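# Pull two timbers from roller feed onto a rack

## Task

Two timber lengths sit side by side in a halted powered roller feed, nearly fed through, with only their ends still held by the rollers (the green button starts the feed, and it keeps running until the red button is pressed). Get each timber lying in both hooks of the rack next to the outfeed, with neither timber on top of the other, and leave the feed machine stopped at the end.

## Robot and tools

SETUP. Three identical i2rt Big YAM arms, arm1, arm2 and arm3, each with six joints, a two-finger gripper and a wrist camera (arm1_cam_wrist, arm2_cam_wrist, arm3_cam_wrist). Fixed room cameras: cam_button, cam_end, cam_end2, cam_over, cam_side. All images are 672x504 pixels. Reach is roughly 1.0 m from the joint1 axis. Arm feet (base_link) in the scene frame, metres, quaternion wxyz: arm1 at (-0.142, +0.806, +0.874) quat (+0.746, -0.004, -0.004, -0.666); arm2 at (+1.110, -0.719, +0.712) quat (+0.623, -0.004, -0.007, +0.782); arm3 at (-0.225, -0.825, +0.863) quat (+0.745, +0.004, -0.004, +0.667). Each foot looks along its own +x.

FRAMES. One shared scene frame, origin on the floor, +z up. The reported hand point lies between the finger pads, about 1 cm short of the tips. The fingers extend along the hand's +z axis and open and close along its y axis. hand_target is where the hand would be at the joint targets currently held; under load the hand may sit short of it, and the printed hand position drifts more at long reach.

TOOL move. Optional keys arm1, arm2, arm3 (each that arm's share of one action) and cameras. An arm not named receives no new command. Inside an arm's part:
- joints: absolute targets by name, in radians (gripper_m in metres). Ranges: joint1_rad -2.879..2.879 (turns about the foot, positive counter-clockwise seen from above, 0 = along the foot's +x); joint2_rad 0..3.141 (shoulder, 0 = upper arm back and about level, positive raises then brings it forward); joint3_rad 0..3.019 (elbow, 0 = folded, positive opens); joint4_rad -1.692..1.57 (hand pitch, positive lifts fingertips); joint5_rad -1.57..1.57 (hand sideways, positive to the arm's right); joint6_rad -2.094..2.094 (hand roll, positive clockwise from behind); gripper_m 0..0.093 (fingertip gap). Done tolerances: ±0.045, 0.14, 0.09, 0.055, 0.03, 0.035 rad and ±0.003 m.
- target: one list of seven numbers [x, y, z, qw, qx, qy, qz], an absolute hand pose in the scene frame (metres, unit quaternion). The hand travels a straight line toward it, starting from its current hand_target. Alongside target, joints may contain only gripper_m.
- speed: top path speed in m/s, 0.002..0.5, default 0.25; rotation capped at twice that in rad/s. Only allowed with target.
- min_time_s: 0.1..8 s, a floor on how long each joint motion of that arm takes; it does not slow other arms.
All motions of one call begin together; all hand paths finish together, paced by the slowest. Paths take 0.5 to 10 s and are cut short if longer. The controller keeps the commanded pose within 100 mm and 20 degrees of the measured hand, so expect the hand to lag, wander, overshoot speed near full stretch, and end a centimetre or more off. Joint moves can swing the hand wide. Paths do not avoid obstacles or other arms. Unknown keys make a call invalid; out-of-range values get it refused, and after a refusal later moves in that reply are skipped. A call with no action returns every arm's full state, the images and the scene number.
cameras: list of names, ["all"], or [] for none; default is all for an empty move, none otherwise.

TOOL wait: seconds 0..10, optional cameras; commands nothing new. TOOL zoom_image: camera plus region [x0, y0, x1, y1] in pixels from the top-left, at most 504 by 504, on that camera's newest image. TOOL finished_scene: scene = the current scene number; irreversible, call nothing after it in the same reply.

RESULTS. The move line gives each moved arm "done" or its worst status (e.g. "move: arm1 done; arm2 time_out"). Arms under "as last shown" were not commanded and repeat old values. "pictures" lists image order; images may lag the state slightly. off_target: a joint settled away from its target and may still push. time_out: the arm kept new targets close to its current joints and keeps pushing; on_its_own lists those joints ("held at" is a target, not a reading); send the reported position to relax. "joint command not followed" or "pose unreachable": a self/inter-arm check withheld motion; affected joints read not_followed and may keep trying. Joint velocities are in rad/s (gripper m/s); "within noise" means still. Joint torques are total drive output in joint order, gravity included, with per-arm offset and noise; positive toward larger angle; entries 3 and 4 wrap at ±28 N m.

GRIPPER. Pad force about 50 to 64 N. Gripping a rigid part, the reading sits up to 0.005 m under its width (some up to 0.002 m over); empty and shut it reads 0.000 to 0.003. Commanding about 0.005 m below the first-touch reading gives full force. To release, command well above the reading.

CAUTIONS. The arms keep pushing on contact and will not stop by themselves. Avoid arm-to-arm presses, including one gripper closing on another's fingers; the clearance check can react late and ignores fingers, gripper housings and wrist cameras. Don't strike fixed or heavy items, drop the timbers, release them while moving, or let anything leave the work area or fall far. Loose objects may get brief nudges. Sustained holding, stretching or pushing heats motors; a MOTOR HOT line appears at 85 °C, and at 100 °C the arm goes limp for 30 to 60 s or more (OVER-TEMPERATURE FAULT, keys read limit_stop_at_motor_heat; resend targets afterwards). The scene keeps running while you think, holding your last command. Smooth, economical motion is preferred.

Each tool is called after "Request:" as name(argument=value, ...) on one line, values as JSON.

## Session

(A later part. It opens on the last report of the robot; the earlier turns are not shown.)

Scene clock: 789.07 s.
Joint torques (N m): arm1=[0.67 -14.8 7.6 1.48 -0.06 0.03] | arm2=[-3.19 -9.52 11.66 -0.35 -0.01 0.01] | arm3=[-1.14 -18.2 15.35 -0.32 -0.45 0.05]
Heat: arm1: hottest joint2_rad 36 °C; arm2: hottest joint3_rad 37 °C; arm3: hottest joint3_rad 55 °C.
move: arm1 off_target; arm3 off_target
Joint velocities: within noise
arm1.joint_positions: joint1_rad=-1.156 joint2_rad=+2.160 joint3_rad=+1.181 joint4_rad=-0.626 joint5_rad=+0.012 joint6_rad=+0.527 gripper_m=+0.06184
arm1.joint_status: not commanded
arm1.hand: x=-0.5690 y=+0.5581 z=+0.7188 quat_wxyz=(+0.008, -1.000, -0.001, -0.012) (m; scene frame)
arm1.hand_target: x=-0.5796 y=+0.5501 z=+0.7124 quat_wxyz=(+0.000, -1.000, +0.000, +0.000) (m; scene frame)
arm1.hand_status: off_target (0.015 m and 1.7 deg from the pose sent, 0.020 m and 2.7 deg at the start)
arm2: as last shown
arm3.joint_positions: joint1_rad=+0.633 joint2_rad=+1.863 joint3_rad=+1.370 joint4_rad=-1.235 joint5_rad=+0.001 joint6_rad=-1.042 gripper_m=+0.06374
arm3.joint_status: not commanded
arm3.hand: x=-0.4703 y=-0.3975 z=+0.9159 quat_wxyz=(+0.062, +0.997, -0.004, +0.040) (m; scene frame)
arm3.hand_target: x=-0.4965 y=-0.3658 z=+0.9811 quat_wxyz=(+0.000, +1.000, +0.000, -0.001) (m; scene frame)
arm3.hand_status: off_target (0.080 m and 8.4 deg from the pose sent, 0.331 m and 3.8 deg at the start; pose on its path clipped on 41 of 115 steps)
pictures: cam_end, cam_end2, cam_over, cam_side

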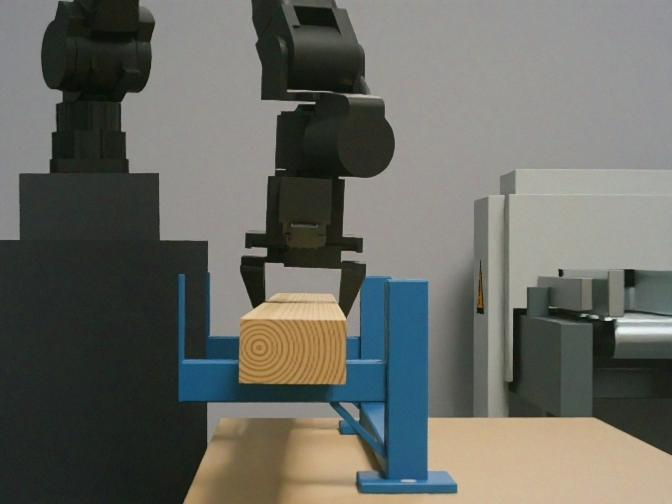

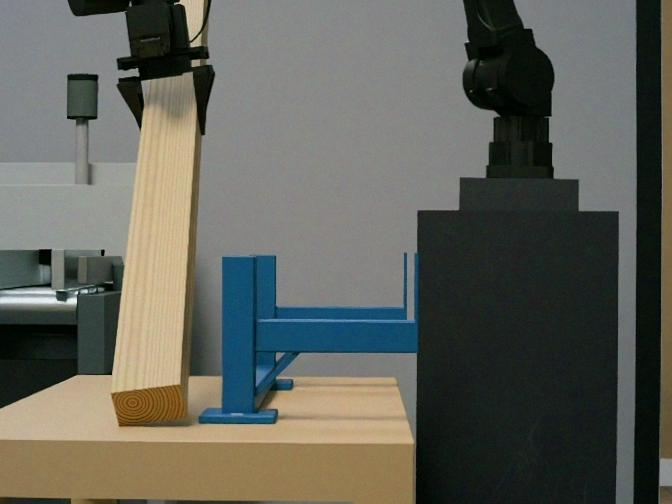

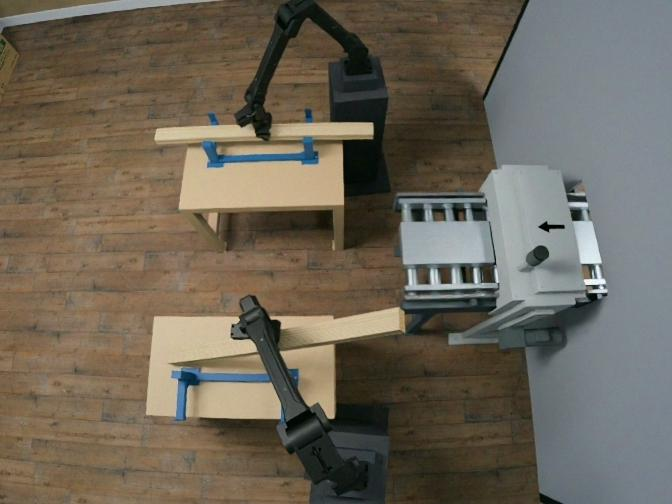

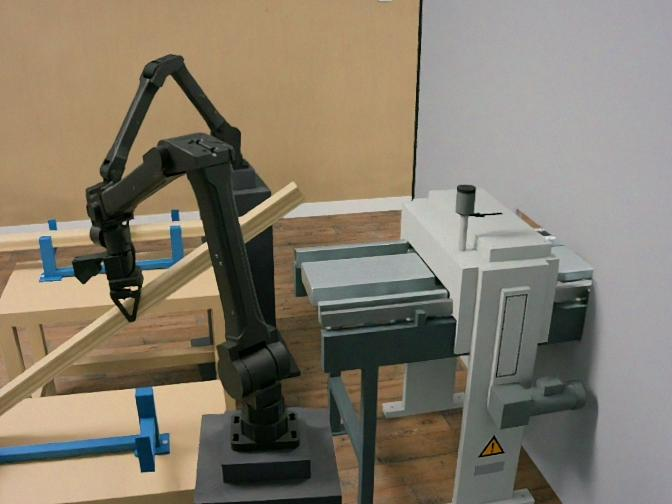

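Request:
move(arm1={"joints":{"gripper_m":0.080}}, arm3={"target":[-0.43,-0.35,0.68,0,1,0,0],"speed":0.1})

Request:
move(arm1={"target":[-0.58,0.55,0.72,0,1,0,0],"joints":{"gripper_m":0.092},"speed":0.05}, arm3={"target":[-0.42,-0.35,0.628,0,1,0,0],"speed":0.06}, cameras=["cam_end","cam_end2","cam_over","cam_side","arm1_cam_wrist","arm3_cam_wrist"])

Scene clock: 806.73 s.
Joint torques (N m): arm1=[0.91 -14.92 7.56 0.7 -0.06 0.03] | arm2=[-3.14 -9.52 11.67 -0.35 -0.01 0.01] | arm3=[-2.9 -17.79 5.96 0.51 0.11 0.06]
Heat: arm1: hottest joint2_rad 35 °C; arm2: hottest joint3_rad 38 °C; arm3: hottest joint3_rad 56 °C.
move: arm1 done; arm3 off_target
Joint velocities: within noise
arm1.joint_positions: joint1_rad=-1.156 joint2_rad=+2.163 joint3_rad=+1.182 joint4_rad=-0.607 joint5_rad=+0.012 joint6_rad=+0.527 gripper_m=+0.07994
arm1.joint_status: all done
arm1.hand: x=-0.5728 y=+0.5559 z=+0.7177 quat_wxyz=(+0.003, -1.000, -0.001, -0.005) (m; scene frame)
arm1.hand_target: x=-0.5796 y=+0.5501 z=+0.7124 quat_wxyz=(+0.000, -1.000, +0.000, +0.000) (m; scene frame)
arm1.hand_status: not commanded
arm2.joint_positions: joint1_rad=+0.011 joint2_rad=+1.308 joint3_rad=+0.977 joint4_rad=-1.301 joint5_rad=-0.014 joint6_rad=+0.237 gripper_m=+0.00050
arm2.joint_status: not commanded
arm2.hand: x=+1.0284 y=-0.3943 z=+0.8550 quat_wxyz=(+0.015, +0.706, -0.708, +0.025) (m; scene frame)
arm2.hand_target: x=+1.0272 y=-0.3762 z=+0.8799 quat_wxyz=(+0.000, +0.707, -0.707, +0.000) (m; scene frame)
arm2.hand_status: not commanded
arm3.joint_positions: joint1_rad=+0.532 joint2_rad=+2.289 joint3_rad=+1.224 joint4_rad=-0.577 joint5_rad=-0.013 joint6_rad=-1.164 gripper_m=+0.06374
arm3.joint_status: not commanded
arm3.hand: x=-0.4267 y=-0.3760 z=+0.6578 quat_wxyz=(+0.029, +1.000, +0.007, +0.008) (m; scene frame)
arm3.hand_target: x=-0.4297 y=-0.3506 z=+0.6802 quat_wxyz=(+0.000, +1.000, +0.000, +0.000) (m; scene frame)
arm3.hand_status: off_target (0.034 m and 3.5 deg from the pose sent, 0.244 m and 8.4 deg at the start)
pictures: none

Scene clock: 808.13 s.
Joint torques (N m): arm1=[0.73 -15.91 7.46 0.01 -0.05 0.04] | arm2=[-3.14 -9.58 11.66 -0.34 -0.01 0.02] | arm3=[-3.55 -14.39 6.83 1.11 0.1 -0.02]
Heat: arm1: hottest joint2_rad 35 °C; arm2: hottest joint3_rad 38 °C; arm3: hottest joint3_rad 56 °C.
move: arm1 done; arm3 off_target
Joint velocities: within noise
arm1.joint_positions: joint1_rad=-1.156 joint2_rad=+2.163 joint3_rad=+1.182 joint4_rad=-0.607 joint5_rad=+0.012 joint6_rad=+0.527 gripper_m=+0.09192
arm1.joint_status: all done
arm1.hand: x=-0.5728 y=+0.5559 z=+0.7177 quat_wxyz=(+0.003, -1.000, -0.001, -0.005) (m; scene frame)
arm1.hand_target: x=-0.5799 y=+0.5500 z=+0.7201 quat_wxyz=(+0.000, -1.000, +0.000, +0.000) (m; scene frame)
arm1.hand_status: done (0.010 m and 0.7 deg from the pose sent, 0.010 m and 0.7 deg at the start)
arm2: as last shown
arm3.joint_positions: joint1_rad=+0.522 joint2_rad=+2.352 joint3_rad=+1.224 joint4_rad=-0.501 joint5_rad=-0.012 joint6_rad=-1.174 gripper_m=+0.06374
arm3.joint_status: not commanded
arm3.hand: x=-0.4204 y=-0.3769 z=+0.6270 quat_wxyz=(+0.023, +1.000, +0.007, +0.006) (m; scene frame)
arm3.hand_target: x=-0.4196 y=-0.3506 z=+0.6290 quat_wxyz=(+0.000, +1.000, +0.000, +0.000) (m; scene frame)
arm3.hand_status: off_target (0.027 m and 2.8 deg from the pose sent, 0.040 m and 3.5 deg at the start)
pictures: arm1_cam_wrist, arm3_cam_wrist, cam_end, cam_end2, cam_over, cam_side

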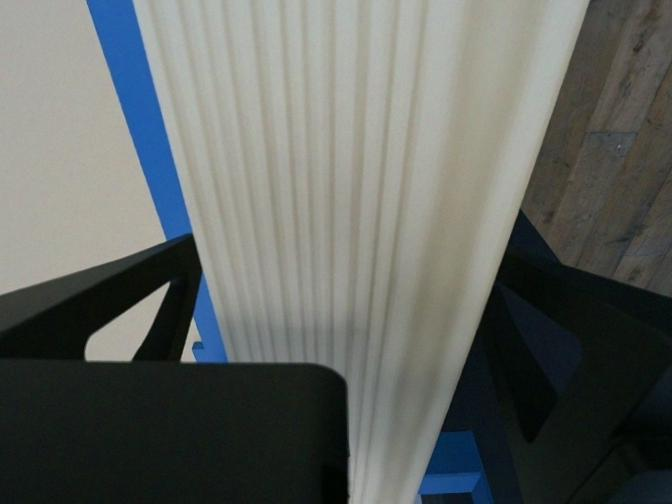

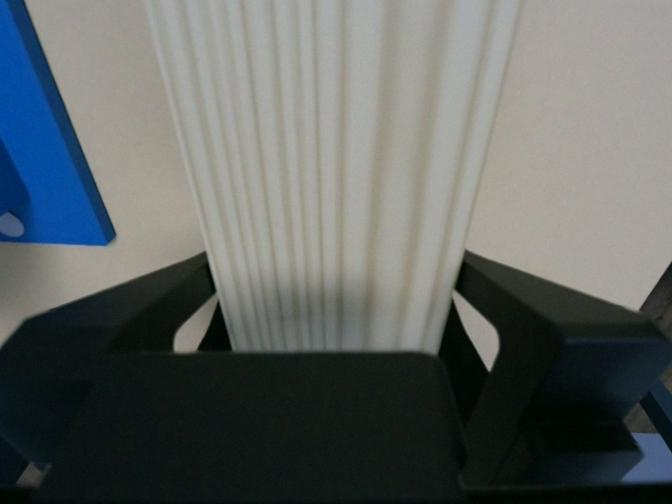

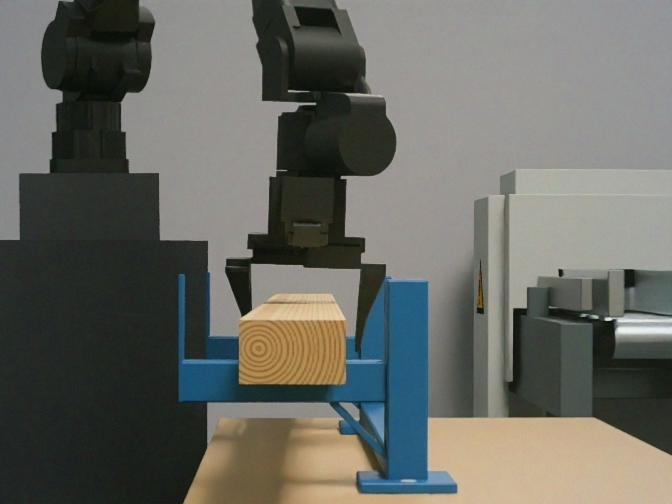

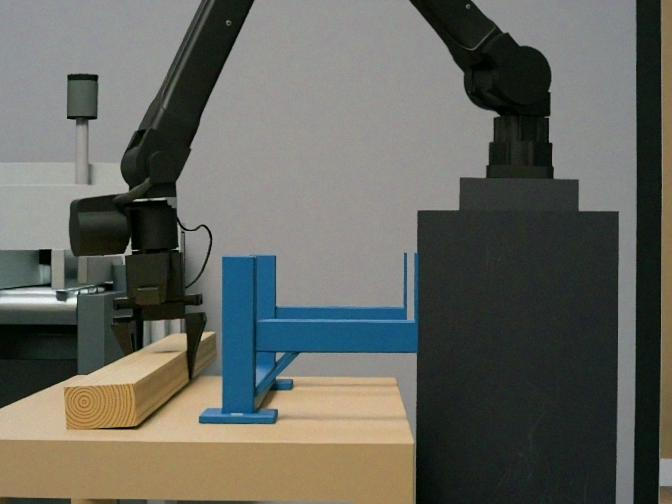

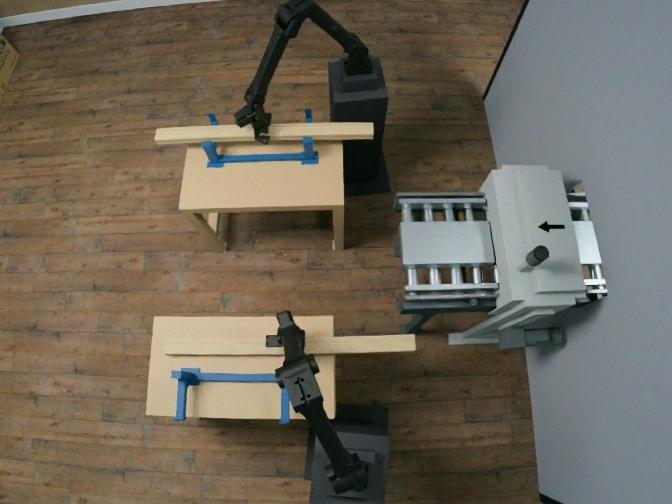

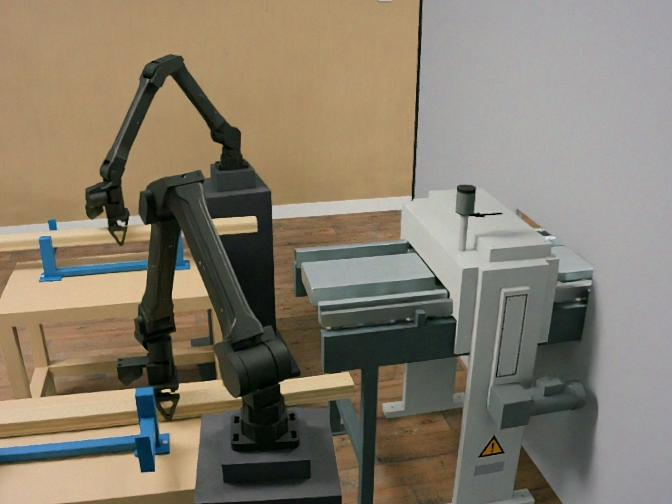

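Request:
move(arm1={"target":[-0.58,0.555,0.90,0,1,0,0],"speed":0.1}, arm3={"target":[-0.42,-0.355,0.608,0,1,0,0],"speed":0.06})

Request:
move(arm3={"joints":{"gripper_m":0.08}}, cameras=["cam_end","cam_end2","cam_over","cam_side","arm3_cam_wrist"])

Request:
zoom_image(camera="cam_over", region=[140, 290, 440, 440])

Scene clock: 819.53 s.
Joint torques (N m): arm1=[0.38 -15.44 11.49 -0.35 -0.05 -0.01] | arm2=[-3.14 -9.52 11.67 -0.35 -0.01 0.02] | arm3=[-3.14 -11.63 6.76 2.4 0.09 0.02]
Heat: arm1: hottest joint2_rad 34 °C; arm2: hottest joint3_rad 38 °C; arm3: hottest joint3_rad 52 °C.
move: arm1 off_target; arm3 off_target
Joint velocities: within noise
arm1.joint_positions: joint1_rad=-1.156 joint2_rad=+1.836 joint3_rad=+1.223 joint4_rad=-0.994 joint5_rad=+0.012 joint6_rad=+0.527 gripper_m=+0.09192
arm1.joint_status: not commanded
arm1.hand: x=-0.5666 y=+0.5617 z=+0.8869 quat_wxyz=(+0.008, -1.000, -0.001, -0.013) (m; scene frame)
arm1.hand_target: x=-0.5795 y=+0.5552 z=+0.9002 quat_wxyz=(+0.000, -1.000, +0.000, +0.000) (m; scene frame)
arm1.hand_status: off_target (0.020 m and 1.7 deg from the pose sent, 0.182 m and 0.7 deg at the start)
arm2: as last shown
arm3.joint_positions: joint1_rad=+0.522 joint2_rad=+2.354 joint3_rad=+1.224 joint4_rad=-0.497 joint5_rad=-0.012 joint6_rad=-1.174 gripper_m=+0.06374
arm3.joint_status: not commanded
arm3.hand: x=-0.4205 y=-0.3767 z=+0.6261 quat_wxyz=(+0.022, +1.000, +0.007, +0.006) (m; scene frame)
arm3.hand_target: x=-0.4195 y=-0.3562 z=+0.6097 quat_wxyz=(+0.000, +1.000, +0.000, +0.000) (m; scene frame)
arm3.hand_status: off_target (0.028 m and 2.7 deg from the pose sent, 0.029 m and 2.8 deg at the start)
pictures: none

Scene clock: 820.20 s.
Joint torques (N m): arm1=[0.32 -15.27 11.59 -0.23 -0.05 -0.01] | arm2=[-3.14 -9.58 11.67 -0.34 -0.01 0.02] | arm3=[-3.02 -11.99 6.58 1.52 -0.02 0.03]
Heat: arm1: hottest joint2_rad 34 °C; arm2: hottest joint3_rad 38 °C; arm3: hottest joint3_rad 52 °C.
move: arm3 done
Joint velocities: within noise
arm1, arm2: as last shown
arm1.hand_target: x=-0.5796 y=+0.5552 z=+0.9002 quat_wxyz=(+0.000, -1.000, +0.000, +0.000) (m; scene frame)
arm3.joint_positions: joint1_rad=+0.520 joint2_rad=+2.358 joint3_rad=+1.227 joint4_rad=-0.470 joint5_rad=-0.009 joint6_rad=-1.174 gripper_m=+0.07994
arm3.joint_status: all done
arm3.hand: x=-0.4222 y=-0.3700 z=+0.6242 quat_wxyz=(+0.009, +1.000, +0.007, +0.002) (m; scene frame)
arm3.hand_target: x=-0.4195 y=-0.3562 z=+0.6097 quat_wxyz=(+0.000, +1.000, +0.000, +0.000) (m; scene frame)
arm3.hand_status: not commanded
pictures: arm3_cam_wrist, cam_end, cam_end2, cam_over, cam_side

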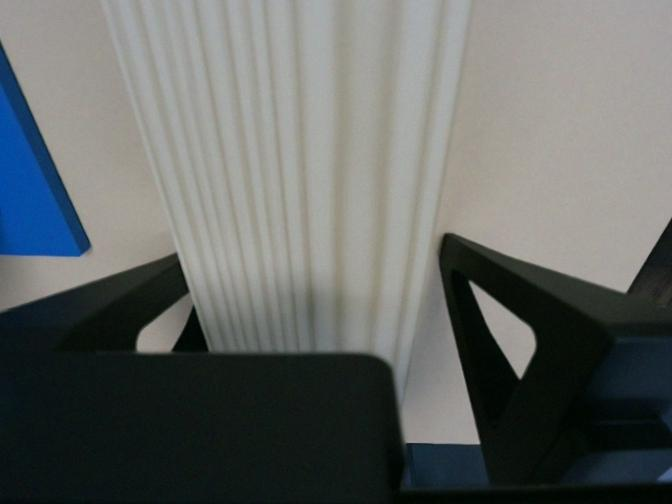

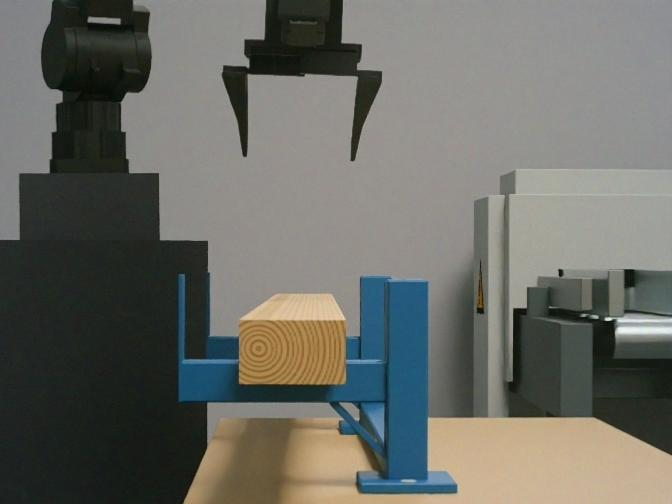

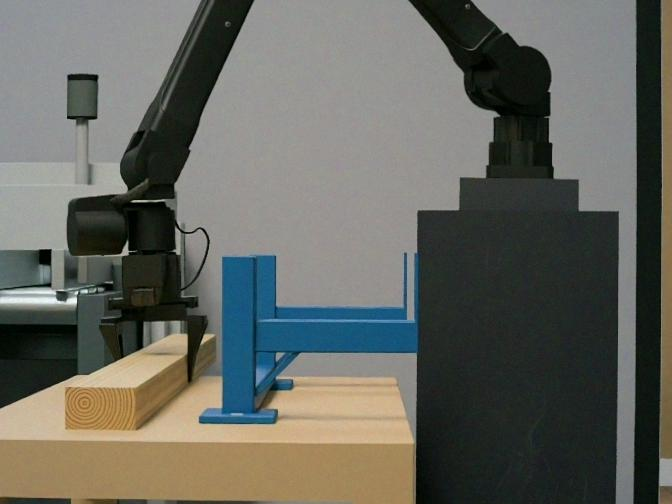

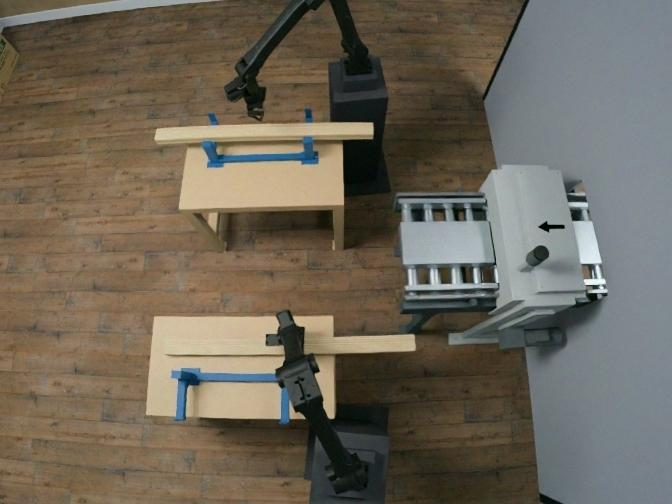

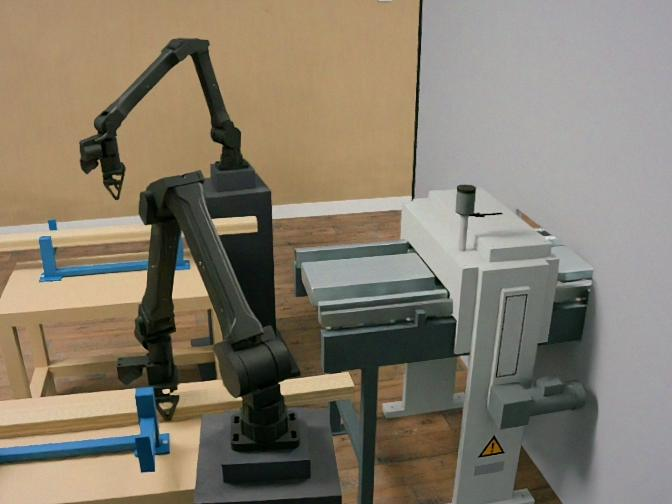

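Scaled by 1.680 from the camera's 672x504 image, which has a finer 960x720 frame.

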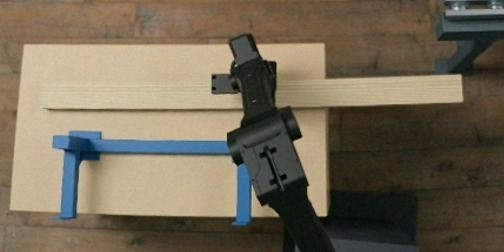

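Request:
move(arm3={"target":[-0.428,-0.362,0.645,0,1,0,0],"speed":0.05}, cameras=["cam_end2","arm3_cam_wrist"])

Scene clock: 841.97 s.
Joint torques (N m): arm1=[0.38 -15.33 11.52 -0.25 -0.05 -0.01] | arm2=[-3.08 -9.58 11.67 -0.35 -0.01 0.02] | arm3=[-1.38 -16.67 4.37 0.51 -0.05 0.16]
Heat: arm1: hottest joint2_rad 34 °C; arm2: hottest joint3_rad 38 °C; arm3: hottest joint3_rad 47 °C.
move: arm3 off_target
Joint velocities: within noise
arm1, arm2: as last shown
arm3.joint_positions: joint1_rad=+0.520 joint2_rad=+2.337 joint3_rad=+1.224 joint4_rad=-0.492 joint5_rad=-0.009 joint6_rad=-1.167 gripper_m=+0.07998
arm3.joint_status: not commanded
arm3.hand: x=-0.4224 y=-0.3695 z=+0.6342 quat_wxyz=(+0.011, +1.000, +0.003, +0.003) (m; scene frame)
arm3.hand_target: x=-0.4280 y=-0.3621 z=+0.6449 quat_wxyz=(+0.000, +1.000, +0.000, +0.000) (m; scene frame)
arm3.hand_status: off_target (0.014 m and 1.4 deg from the pose sent, 0.023 m and 1.3 deg at the start)
pictures: arm3_cam_wrist, cam_end2

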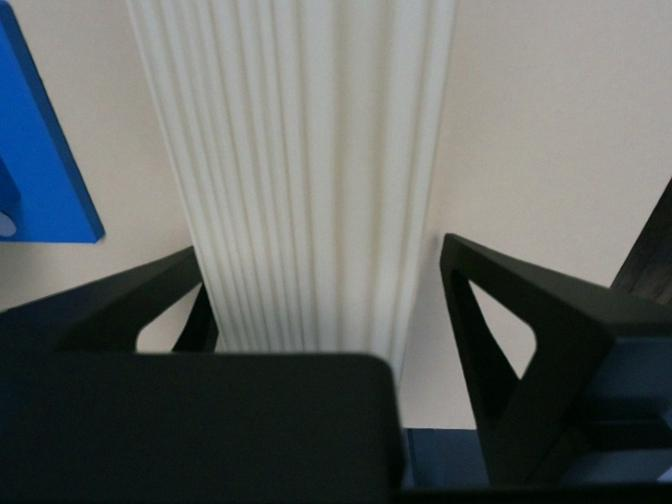

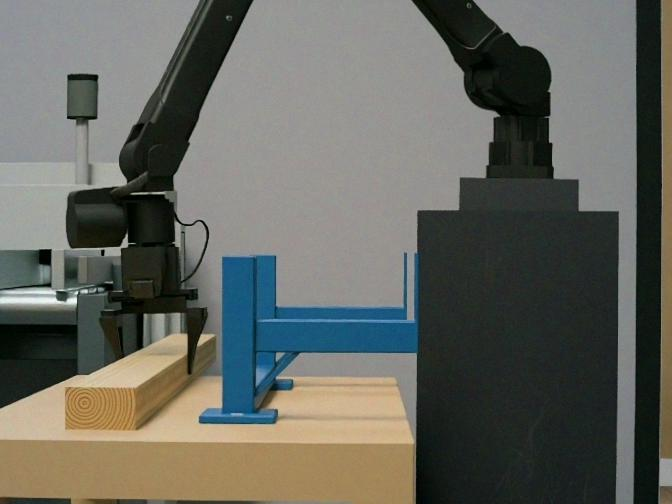

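Request:
move(arm3={"target":[-0.438,-0.362,0.66,0,1,0,0],"speed":0.05})

Request:
move(arm3={"joints":{"gripper_m":0.055}})

Request:
move(arm3={"target":[-0.44,-0.36,0.80,0,1,0,0],"speed":0.06}, cameras=["cam_end2","arm3_cam_wrist","cam_side"])

Scene clock: 853.27 s.
Joint torques (N m): arm1=[0.38 -15.38 11.54 -0.21 -0.06 -0.01] | arm2=[-3.14 -9.52 11.67 -0.34 -0.01 0.02] | arm3=[-1.2 -16.38 4.9 0.49 -0.08 0.19]
Heat: arm1: hottest joint2_rad 34 °C; arm2: hottest joint3_rad 38 °C; arm3: hottest joint3_rad 45 °C.
move: arm3 off_target
Joint velocities: within noise
arm1, arm2: as last shown
arm3.joint_positions: joint1_rad=+0.536 joint2_rad=+2.304 joint3_rad=+1.224 joint4_rad=-0.525 joint5_rad=-0.009 joint6_rad=-1.151 gripper_m=+0.07998
arm3.joint_status: not commanded
arm3.hand: x=-0.4310 y=-0.3695 z=+0.6502 quat_wxyz=(+0.011, +1.000, +0.003, +0.003) (m; scene frame)
arm3.hand_target: x=-0.4379 y=-0.3621 z=+0.6600 quat_wxyz=(+0.000, +1.000, +0.000, +0.000) (m; scene frame)
arm3.hand_status: off_target (0.014 m and 1.3 deg from the pose sent, 0.031 m and 1.4 deg at the start)
pictures: none

Scene clock: 853.80 s.
Joint torques (N m): arm1=[0.38 -15.38 11.51 -0.28 -0.06 -0.02] | arm2=[-3.14 -9.58 11.67 -0.35 -0.01 0.02] | arm3=[-1.79 -16.26 5.22 0.94 -0.03 0.15]
Heat: arm1: hottest joint2_rad 34 °C; arm2: hottest joint3_rad 38 °C; arm3: hottest joint3_rad 45 °C.
move: arm3 off_target
Joint velocities: within noise
arm1, arm2: as last shown
arm3.joint_positions: joint1_rad=+0.542 joint2_rad=+2.302 joint3_rad=+1.219 joint4_rad=-0.538 joint5_rad=-0.010 joint6_rad=-1.149 gripper_m=+0.06330
arm3.joint_status: gripper_m off_target (ended at +0.06333, target +0.05500)
arm3.hand: x=-0.4312 y=-0.3762 z=+0.6499 quat_wxyz=(+0.019, +1.000, +0.004, +0.006) (m; scene frame)
arm3.hand_target: x=-0.4379 y=-0.3621 z=+0.6600 quat_wxyz=(+0.000, +1.000, +0.000, +0.000) (m; scene frame)
arm3.hand_status: not commanded
pictures: none

Scene clock: 856.77 s.
Joint torques (N m): arm1=[0.5 -15.44 11.52 -0.17 -0.06 0] | arm2=[-3.14 -9.52 11.67 -0.35 -0.01 0.02] | arm3=[-1.73 -19.84 7.87 -0.09 -0.34 0.03]
Heat: arm1: hottest joint2_rad 34 °C; arm2: hottest joint3_rad 38 °C; arm3: hottest joint3_rad 44 °C.
move: arm3 off_target
Joint velocities: within noise
arm1, arm2: as last shown
arm3.joint_positions: joint1_rad=+0.542 joint2_rad=+2.075 joint3_rad=+1.188 joint4_rad=-0.789 joint5_rad=-0.001 joint6_rad=-1.138 gripper_m=+0.06330
arm3.joint_status: not commanded
arm3.hand: x=-0.4248 y=-0.3877 z=+0.7545 quat_wxyz=(+0.042, +0.999, -0.001, +0.022) (m; scene frame)
arm3.hand_target: x=-0.4391 y=-0.3616 z=+0.7991 quat_wxyz=(+0.000, +1.000, +0.000, +0.000) (m; scene frame)
arm3.hand_status: off_target (0.055 m and 5.4 deg from the pose sent, 0.151 m and 2.4 deg at the start)
pictures: arm3_cam_wrist, cam_end2, cam_side

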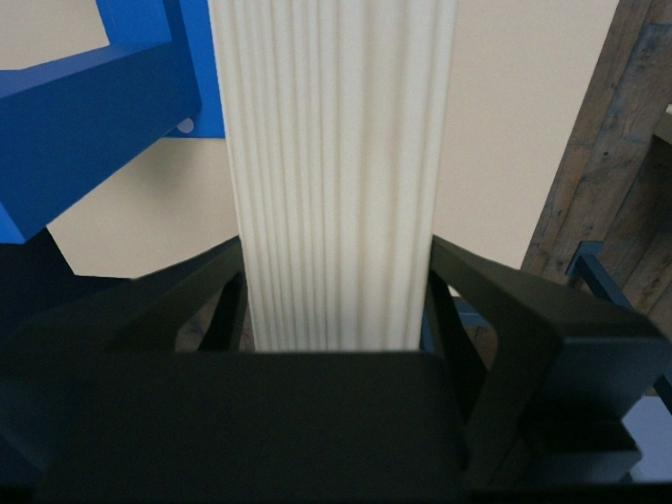

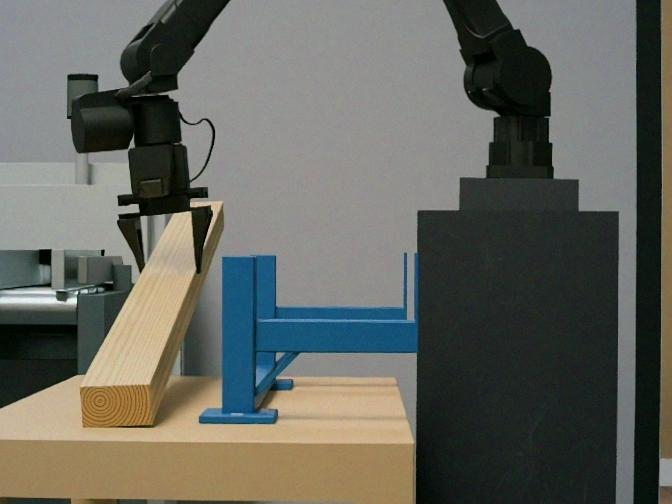

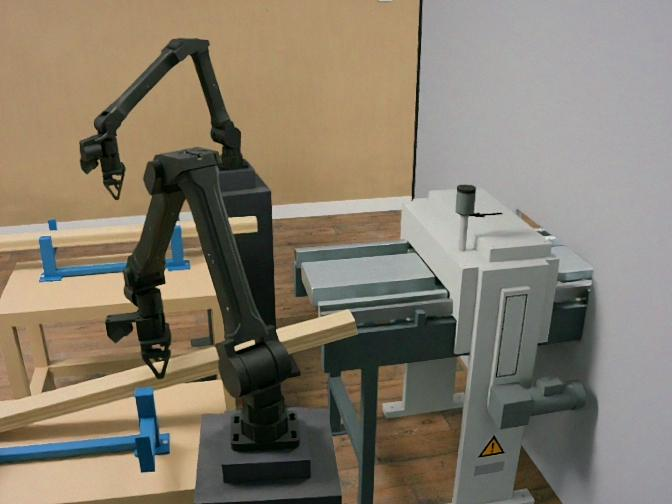

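Request:
move(arm3={"target":[-0.438,-0.36,0.652,0,1,0,0],"speed":0.06})

Request:
move(arm3={"joints":{"gripper_m":0.08}})

Request:
move(arm3={"target":[-0.46,-0.365,0.66,0,1,0,0],"speed":0.05})

Request:
move(arm3={"joints":{"gripper_m":0.055}})

Request:
move(arm3={"target":[-0.46,-0.36,0.80,0,1,0,0],"speed":0.06}, cameras=["cam_end2","arm3_cam_wrist","cam_side"])

Scene clock: 871.30 s.
Joint torques (N m): arm1=[0.26 -15.33 11.52 -0.24 -0.05 0] | arm2=[-3.14 -9.52 11.67 -0.34 -0.01 0.01] | arm3=[-1.9 -13.86 7.75 1.16 -0.04 -0.01]
Heat: arm1: hottest joint2_rad 34 °C; arm2: hottest joint3_rad 38 °C; arm3: hottest joint3_rad 44 °C.
move: arm3 off_target
Joint velocities: within noise
arm1: as last shown
arm2.joint_positions: joint1_rad=+0.011 joint2_rad=+1.308 joint3_rad=+0.977 joint4_rad=-1.301 joint5_rad=-0.014 joint6_rad=+0.237 gripper_m=+0.00050
arm2.joint_status: not commanded
arm2.hand: x=+1.0284 y=-0.3943 z=+0.8550 quat_wxyz=(+0.015, +0.706, -0.708, +0.025) (m; scene frame)
arm2.hand_target: x=+1.0272 y=-0.3762 z=+0.8799 quat_wxyz=(+0.000, +0.707, -0.707, +0.000) (m; scene frame)
arm2.hand_status: not commanded
arm3.joint_positions: joint1_rad=+0.542 joint2_rad=+2.290 joint3_rad=+1.189 joint4_rad=-0.536 joint5_rad=-0.010 joint6_rad=-1.135 gripper_m=+0.06330
arm3.joint_status: not commanded
arm3.hand: x=-0.4259 y=-0.3877 z=+0.6506 quat_wxyz=(+0.026, +1.000, -0.003, +0.010) (m; scene frame)
arm3.hand_target: x=-0.4375 y=-0.3609 z=+0.6534 quat_wxyz=(+0.000, +1.000, +0.000, +0.000) (m; scene frame)
arm3.hand_status: off_target (0.030 m and 3.2 deg from the pose sent, 0.107 m and 5.4 deg at the start)
pictures: none

Scene clock: 871.90 s.
Joint torques (N m): arm1=[0.38 -15.33 11.54 -0.24 -0.04 -0.02] | arm2=[-3.14 -9.58 11.66 -0.34 -0.01 0.01] | arm3=[-1.9 -13.98 6.97 1.11 -0.07 0]
Heat: arm1: hottest joint2_rad 34 °C; arm2: hottest joint3_rad 38 °C; arm3: hottest joint3_rad 44 °C.
move: arm3 done
Joint velocities: within noise
arm1, arm2: as last shown
arm3.joint_positions: joint1_rad=+0.542 joint2_rad=+2.291 joint3_rad=+1.200 joint4_rad=-0.534 joint5_rad=-0.008 joint6_rad=-1.135 gripper_m=+0.07992
arm3.joint_status: all done
arm3.hand: x=-0.4286 y=-0.3814 z=+0.6522 quat_wxyz=(+0.020, +1.000, -0.002, +0.008) (m; scene frame)
arm3.hand_target: x=-0.4375 y=-0.3609 z=+0.6533 quat_wxyz=(+0.000, +1.000, +0.000, +0.000) (m; scene frame)
arm3.hand_status: not commanded
pictures: none

Scene clock: 873.07 s.
Joint torques (N m): arm1=[0.32 -15.5 11.49 -0.21 -0.05 0] | arm2=[-3.14 -9.52 11.69 -0.34 -0.01 0.01] | arm3=[-1.44 -14.86 7.06 0.35 -0.11 0.15]
Heat: arm1: hottest joint2_rad 34 °C; arm2: hottest joint3_rad 38 °C; arm3: hottest joint3_rad 44 °C.
move: arm3 off_target
Joint velocities: within noise
arm1.joint_positions: joint1_rad=-1.156 joint2_rad=+1.836 joint3_rad=+1.223 joint4_rad=-0.994 joint5_rad=+0.012 joint6_rad=+0.527 gripper_m=+0.09192
arm1.joint_status: not commanded
arm1.hand: x=-0.5666 y=+0.5617 z=+0.8869 quat_wxyz=(+0.008, -1.000, -0.001, -0.013) (m; scene frame)
arm1.hand_target: x=-0.5796 y=+0.5552 z=+0.9002 quat_wxyz=(+0.000, -1.000, +0.000, +0.000) (m; scene frame)
arm1.hand_status: not commanded
arm2: as last shown
arm3.joint_positions: joint1_rad=+0.580 joint2_rad=+2.291 joint3_rad=+1.217 joint4_rad=-0.536 joint5_rad=-0.008 joint6_rad=-1.108 gripper_m=+0.07997
arm3.joint_status: not commanded
arm3.hand: x=-0.4496 y=-0.3814 z=+0.6550 quat_wxyz=(+0.013, +1.000, +0.003, +0.005) (m; scene frame)
arm3.hand_target: x=-0.4599 y=-0.3655 z=+0.6604 quat_wxyz=(+0.000, +1.000, +0.000, +0.000) (m; scene frame)
arm3.hand_status: off_target (0.020 m and 1.7 deg from the pose sent, 0.036 m and 2.5 deg at the start)
pictures: none

Scene clock: 873.60 s.
Joint torques (N m): arm1=[0.32 -15.33 11.49 -0.29 -0.06 0] | arm2=[-3.14 -9.52 11.67 -0.34 -0.01 0.01] | arm3=[-1.85 -14.8 7.02 1.03 0 0.11]
Heat: arm1: hottest joint2_rad 34 °C; arm2: hottest joint3_rad 38 °C; arm3: hottest joint3_rad 43 °C.
move: arm3 off_target
Joint velocities: within noise
arm1, arm2: as last shown
arm3.joint_positions: joint1_rad=+0.585 joint2_rad=+2.291 joint3_rad=+1.217 joint4_rad=-0.556 joint5_rad=-0.011 joint6_rad=-1.104 gripper_m=+0.06274
arm3.joint_status: gripper_m off_target (ended at +0.06276, target +0.05500)
arm3.hand: x=-0.4497 y=-0.3870 z=+0.6551 quat_wxyz=(+0.022, +1.000, +0.004, +0.009) (m; scene frame)
arm3.hand_target: x=-0.4598 y=-0.3654 z=+0.6604 quat_wxyz=(+0.000, +1.000, +0.000, +0.000) (m; scene frame)
arm3.hand_status: not commanded
pictures: none

Scene clock: 876.73 s.
Joint torques (N m): arm1=[0.32 -15.21 11.54 -0.28 -0.05 -0.01] | arm2=[-3.19 -9.58 11.67 -0.35 -0.01 0.01] | arm3=[-2.43 -20.19 7.99 -0.12 -0.21 0.05]
Heat: arm1: hottest joint2_rad 34 °C; arm2: hottest joint3_rad 38 °C; arm3: hottest joint3_rad 43 °C.
move: arm3 off_target
Joint velocities: within noise
arm1, arm2: as last shown
arm3.joint_positions: joint1_rad=+0.585 joint2_rad=+2.091 joint3_rad=+1.217 joint4_rad=-0.800 joint5_rad=-0.005 joint6_rad=-1.104 gripper_m=+0.06274
arm3.joint_status: not commanded
arm3.hand: x=-0.4480 y=-0.3892 z=+0.7534 quat_wxyz=(+0.041, +0.999, +0.003, +0.022) (m; scene frame)
arm3.hand_target: x=-0.4591 y=-0.3616 z=+0.7992 quat_wxyz=(+0.000, +1.000, +0.000, +0.000) (m; scene frame)
arm3.hand_status: off_target (0.056 m and 5.3 deg from the pose sent, 0.148 m and 2.8 deg at the start)
pictures: arm3_cam_wrist, cam_end2, cam_side

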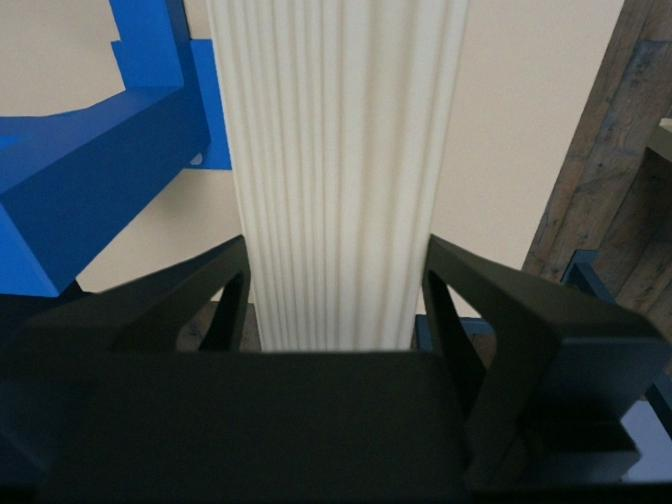

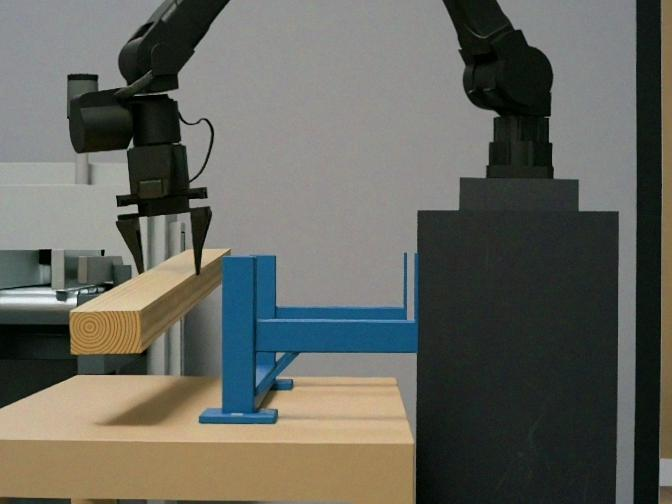

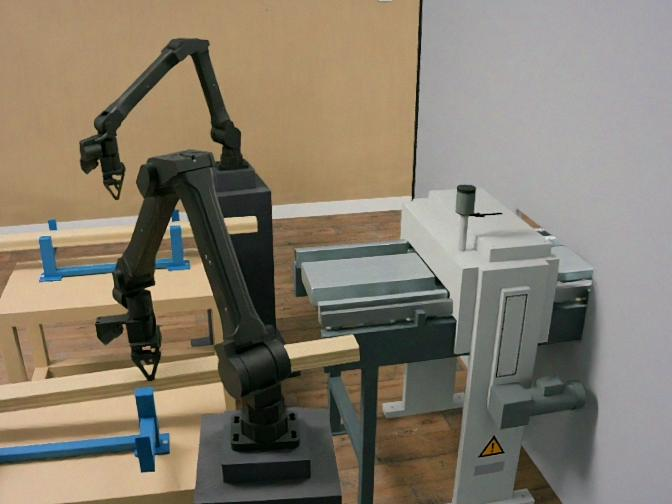

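Request:
move(arm3={"target":[-0.48,-0.37,0.97,0,1,0,0],"speed":0.12})

Request:
move(arm3={"target":[-0.665,-0.585,0.95,0,1,0,0],"speed":0.12}, cameras=["cam_end2","arm3_cam_wrist","cam_side","cam_over"])

Scene clock: 895.53 s.
Joint torques (N m): arm1=[0.38 -15.27 11.49 -0.27 -0.04 -0.01] | arm2=[-3.19 -9.58 11.67 -0.35 -0.01 0.01] | arm3=[-1.2 -18.2 14.68 -0.42 -0.28 0.09]
Heat: arm1: hottest joint2_rad 33 °C; arm2: hottest joint3_rad 38 °C; arm3: hottest joint3_rad 43 °C.
move: arm3 off_target
Joint velocities: within noise
arm1, arm2: as last shown
arm3.joint_positions: joint1_rad=+0.610 joint2_rad=+1.835 joint3_rad=+1.298 joint4_rad=-1.189 joint5_rad=-0.005 joint6_rad=-1.071 gripper_m=+0.06274
arm3.joint_status: not commanded
arm3.hand: x=-0.4533 y=-0.4077 z=+0.9058 quat_wxyz=(+0.063, +0.997, +0.000, +0.035) (m; scene frame)
arm3.hand_target: x=-0.4770 y=-0.3756 z=+0.9707 quat_wxyz=(+0.000, +1.000, +0.000, -0.001) (m; scene frame)
arm3.hand_status: off_target (0.079 m and 8.3 deg from the pose sent, 0.220 m and 5.3 deg at the start; pose on its path clipped on 17 of 74 steps)
pictures: none

Scene clock: 898.97 s.
Joint torques (N m): arm1=[0.26 -15.03 11.48 -0.31 -0.06 -0.01] | arm2=[-3.14 -9.52 11.66 -0.34 -0.01 0.01] | arm3=[-1.96 -15.97 12.11 0.49 -0.11 0.11]
Heat: arm1: hottest joint2_rad 33 °C; arm2: hottest joint3_rad 38 °C; arm3: hottest joint3_rad 43 °C.
move: arm3 off_target
Joint velocities: within noise
arm1, arm2: as last shown
arm3.joint_positions: joint1_rad=+1.178 joint2_rad=+1.785 joint3_rad=+1.249 joint4_rad=-1.146 joint5_rad=-0.012 joint6_rad=-0.512 gripper_m=+0.06274
arm3.joint_status: not commanded
arm3.hand: x=-0.6368 y=-0.6005 z=+0.9097 quat_wxyz=(+0.026, +0.999, +0.003, +0.046) (m; scene frame)
arm3.hand_target: x=-0.6625 y=-0.5863 z=+0.9507 quat_wxyz=(+0.000, +1.000, +0.000, +0.000) (m; scene frame)
arm3.hand_status: off_target (0.052 m and 6.1 deg from the pose sent, 0.280 m and 8.3 deg at the start)
pictures: arm3_cam_wrist, cam_end2, cam_over, cam_side

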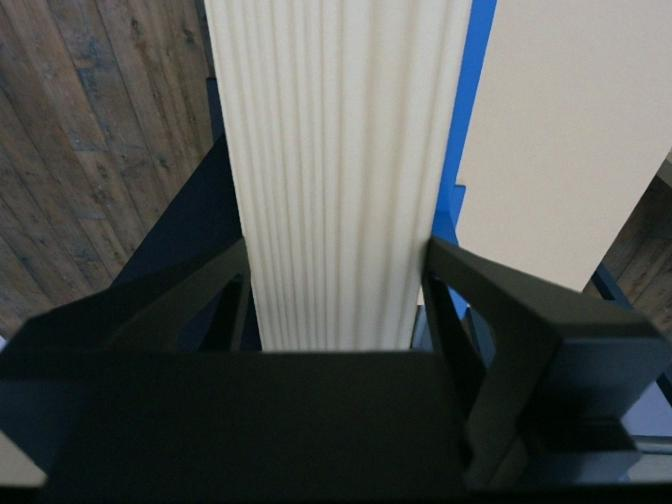

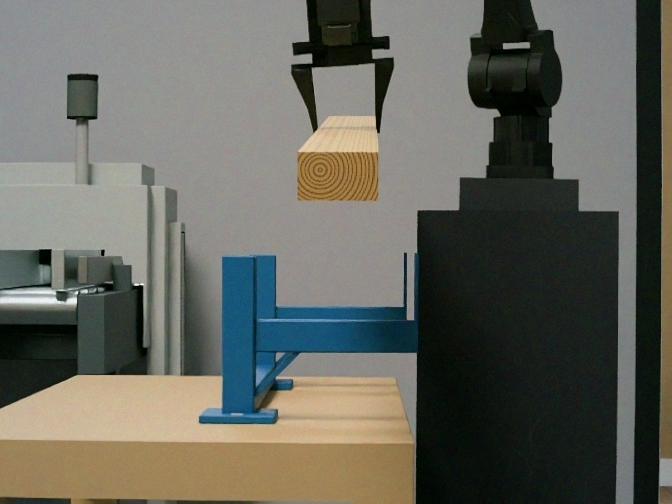

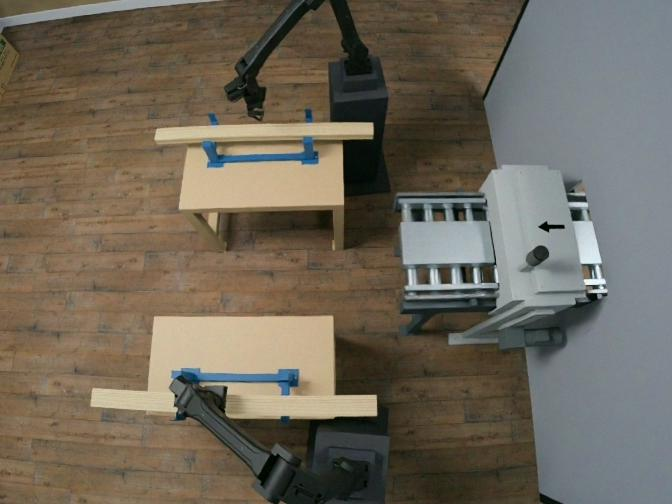

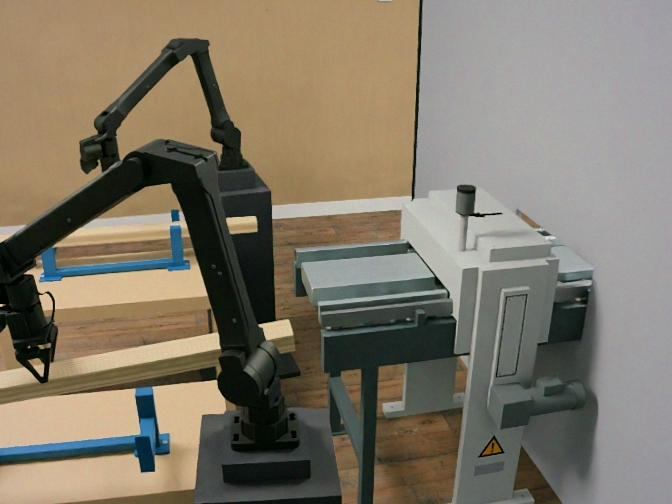

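Request:
move(arm3={"target":[-0.665,-0.585,0.79,0,1,0,0],"speed":0.12})

Request:
move(arm3={"target":[-0.66,-0.585,0.735,0,1,0,0],"speed":0.05}, cameras=["cam_end2","cam_over"])

Scene clock: 912.23 s.
Joint torques (N m): arm1=[0.38 -15.21 11.54 -0.27 -0.03 0] | arm2=[-3.14 -9.58 11.67 -0.34 -0.01 0.01] | arm3=[-1.85 -17.2 7.34 0.66 -0.13 0.08]
Heat: arm1: hottest joint2_rad 33 °C; arm2: hottest joint3_rad 39 °C; arm3: hottest joint3_rad 43 °C.
move: arm3 off_target
Joint velocities: within noise
arm1, arm2: as last shown
arm3.joint_positions: joint1_rad=+1.178 joint2_rad=+2.034 joint3_rad=+1.158 joint4_rad=-0.766 joint5_rad=-0.011 joint6_rad=-0.509 gripper_m=+0.06274
arm3.joint_status: not commanded
arm3.hand: x=-0.6448 y=-0.5941 z=+0.7635 quat_wxyz=(+0.016, +0.999, +0.002, +0.029) (m; scene frame)
arm3.hand_target: x=-0.6644 y=-0.5853 z=+0.7900 quat_wxyz=(+0.000, +1.000, +0.000, +0.000) (m; scene frame)
arm3.hand_status: off_target (0.035 m and 3.8 deg from the pose sent, 0.124 m and 6.1 deg at the start)
pictures: none

Scene clock: 913.83 s.
Joint torques (N m): arm1=[0.26 -15.44 11.49 -0.24 -0.05 0] | arm2=[-3.14 -9.52 11.66 -0.35 -0.01 0.01] | arm3=[-1.96 -11.34 6.43 2.71 0.14 0.1]
Heat: arm1: hottest joint2_rad 33 °C; arm2: hottest joint3_rad 39 °C; arm3: hottest joint3_rad 43 °C.
move: arm3 off_target
Joint velocities: within noise
arm1: as last shown
arm2.joint_positions: joint1_rad=+0.011 joint2_rad=+1.308 joint3_rad=+0.977 joint4_rad=-1.301 joint5_rad=-0.014 joint6_rad=+0.237 gripper_m=+0.00050
arm2.joint_status: not commanded
arm2.hand: x=+1.0284 y=-0.3943 z=+0.8550 quat_wxyz=(+0.015, +0.706, -0.708, +0.025) (m; scene frame)
arm2.hand_target: x=+1.0272 y=-0.3762 z=+0.8799 quat_wxyz=(+0.000, +0.707, -0.707, +0.000) (m; scene frame)
arm2.hand_status: not commanded
arm3.joint_positions: joint1_rad=+1.178 joint2_rad=+2.057 joint3_rad=+1.148 joint4_rad=-0.705 joint5_rad=-0.019 joint6_rad=-0.510 gripper_m=+0.06274
arm3.joint_status: not commanded
arm3.hand: x=-0.6489 y=-0.5932 z=+0.7497 quat_wxyz=(+0.013, +1.000, +0.003, +0.015) (m; scene frame)
arm3.hand_target: x=-0.6593 y=-0.5854 z=+0.7359 quat_wxyz=(+0.000, +1.000, +0.000, +0.000) (m; scene frame)
arm3.hand_status: off_target (0.020 m and 2.2 deg from the pose sent, 0.034 m and 3.8 deg at the start)
pictures: cam_end2, cam_over

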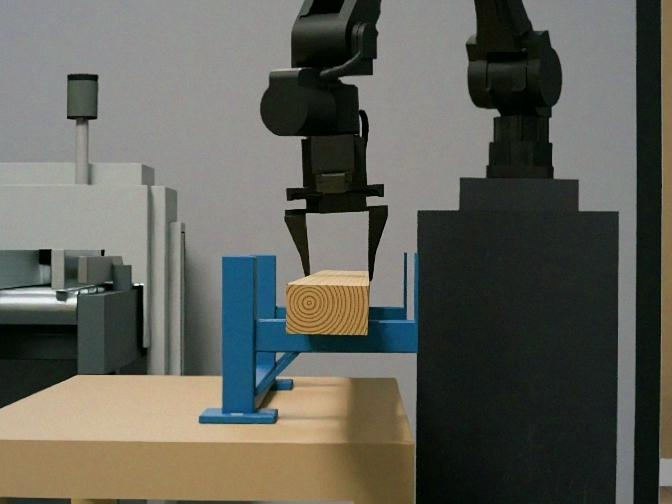

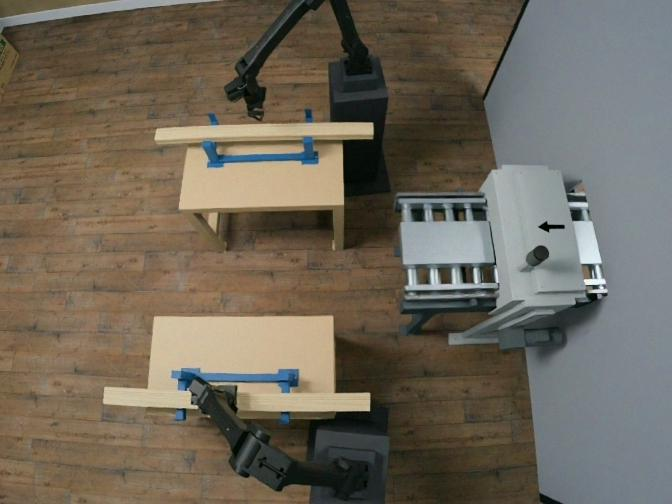

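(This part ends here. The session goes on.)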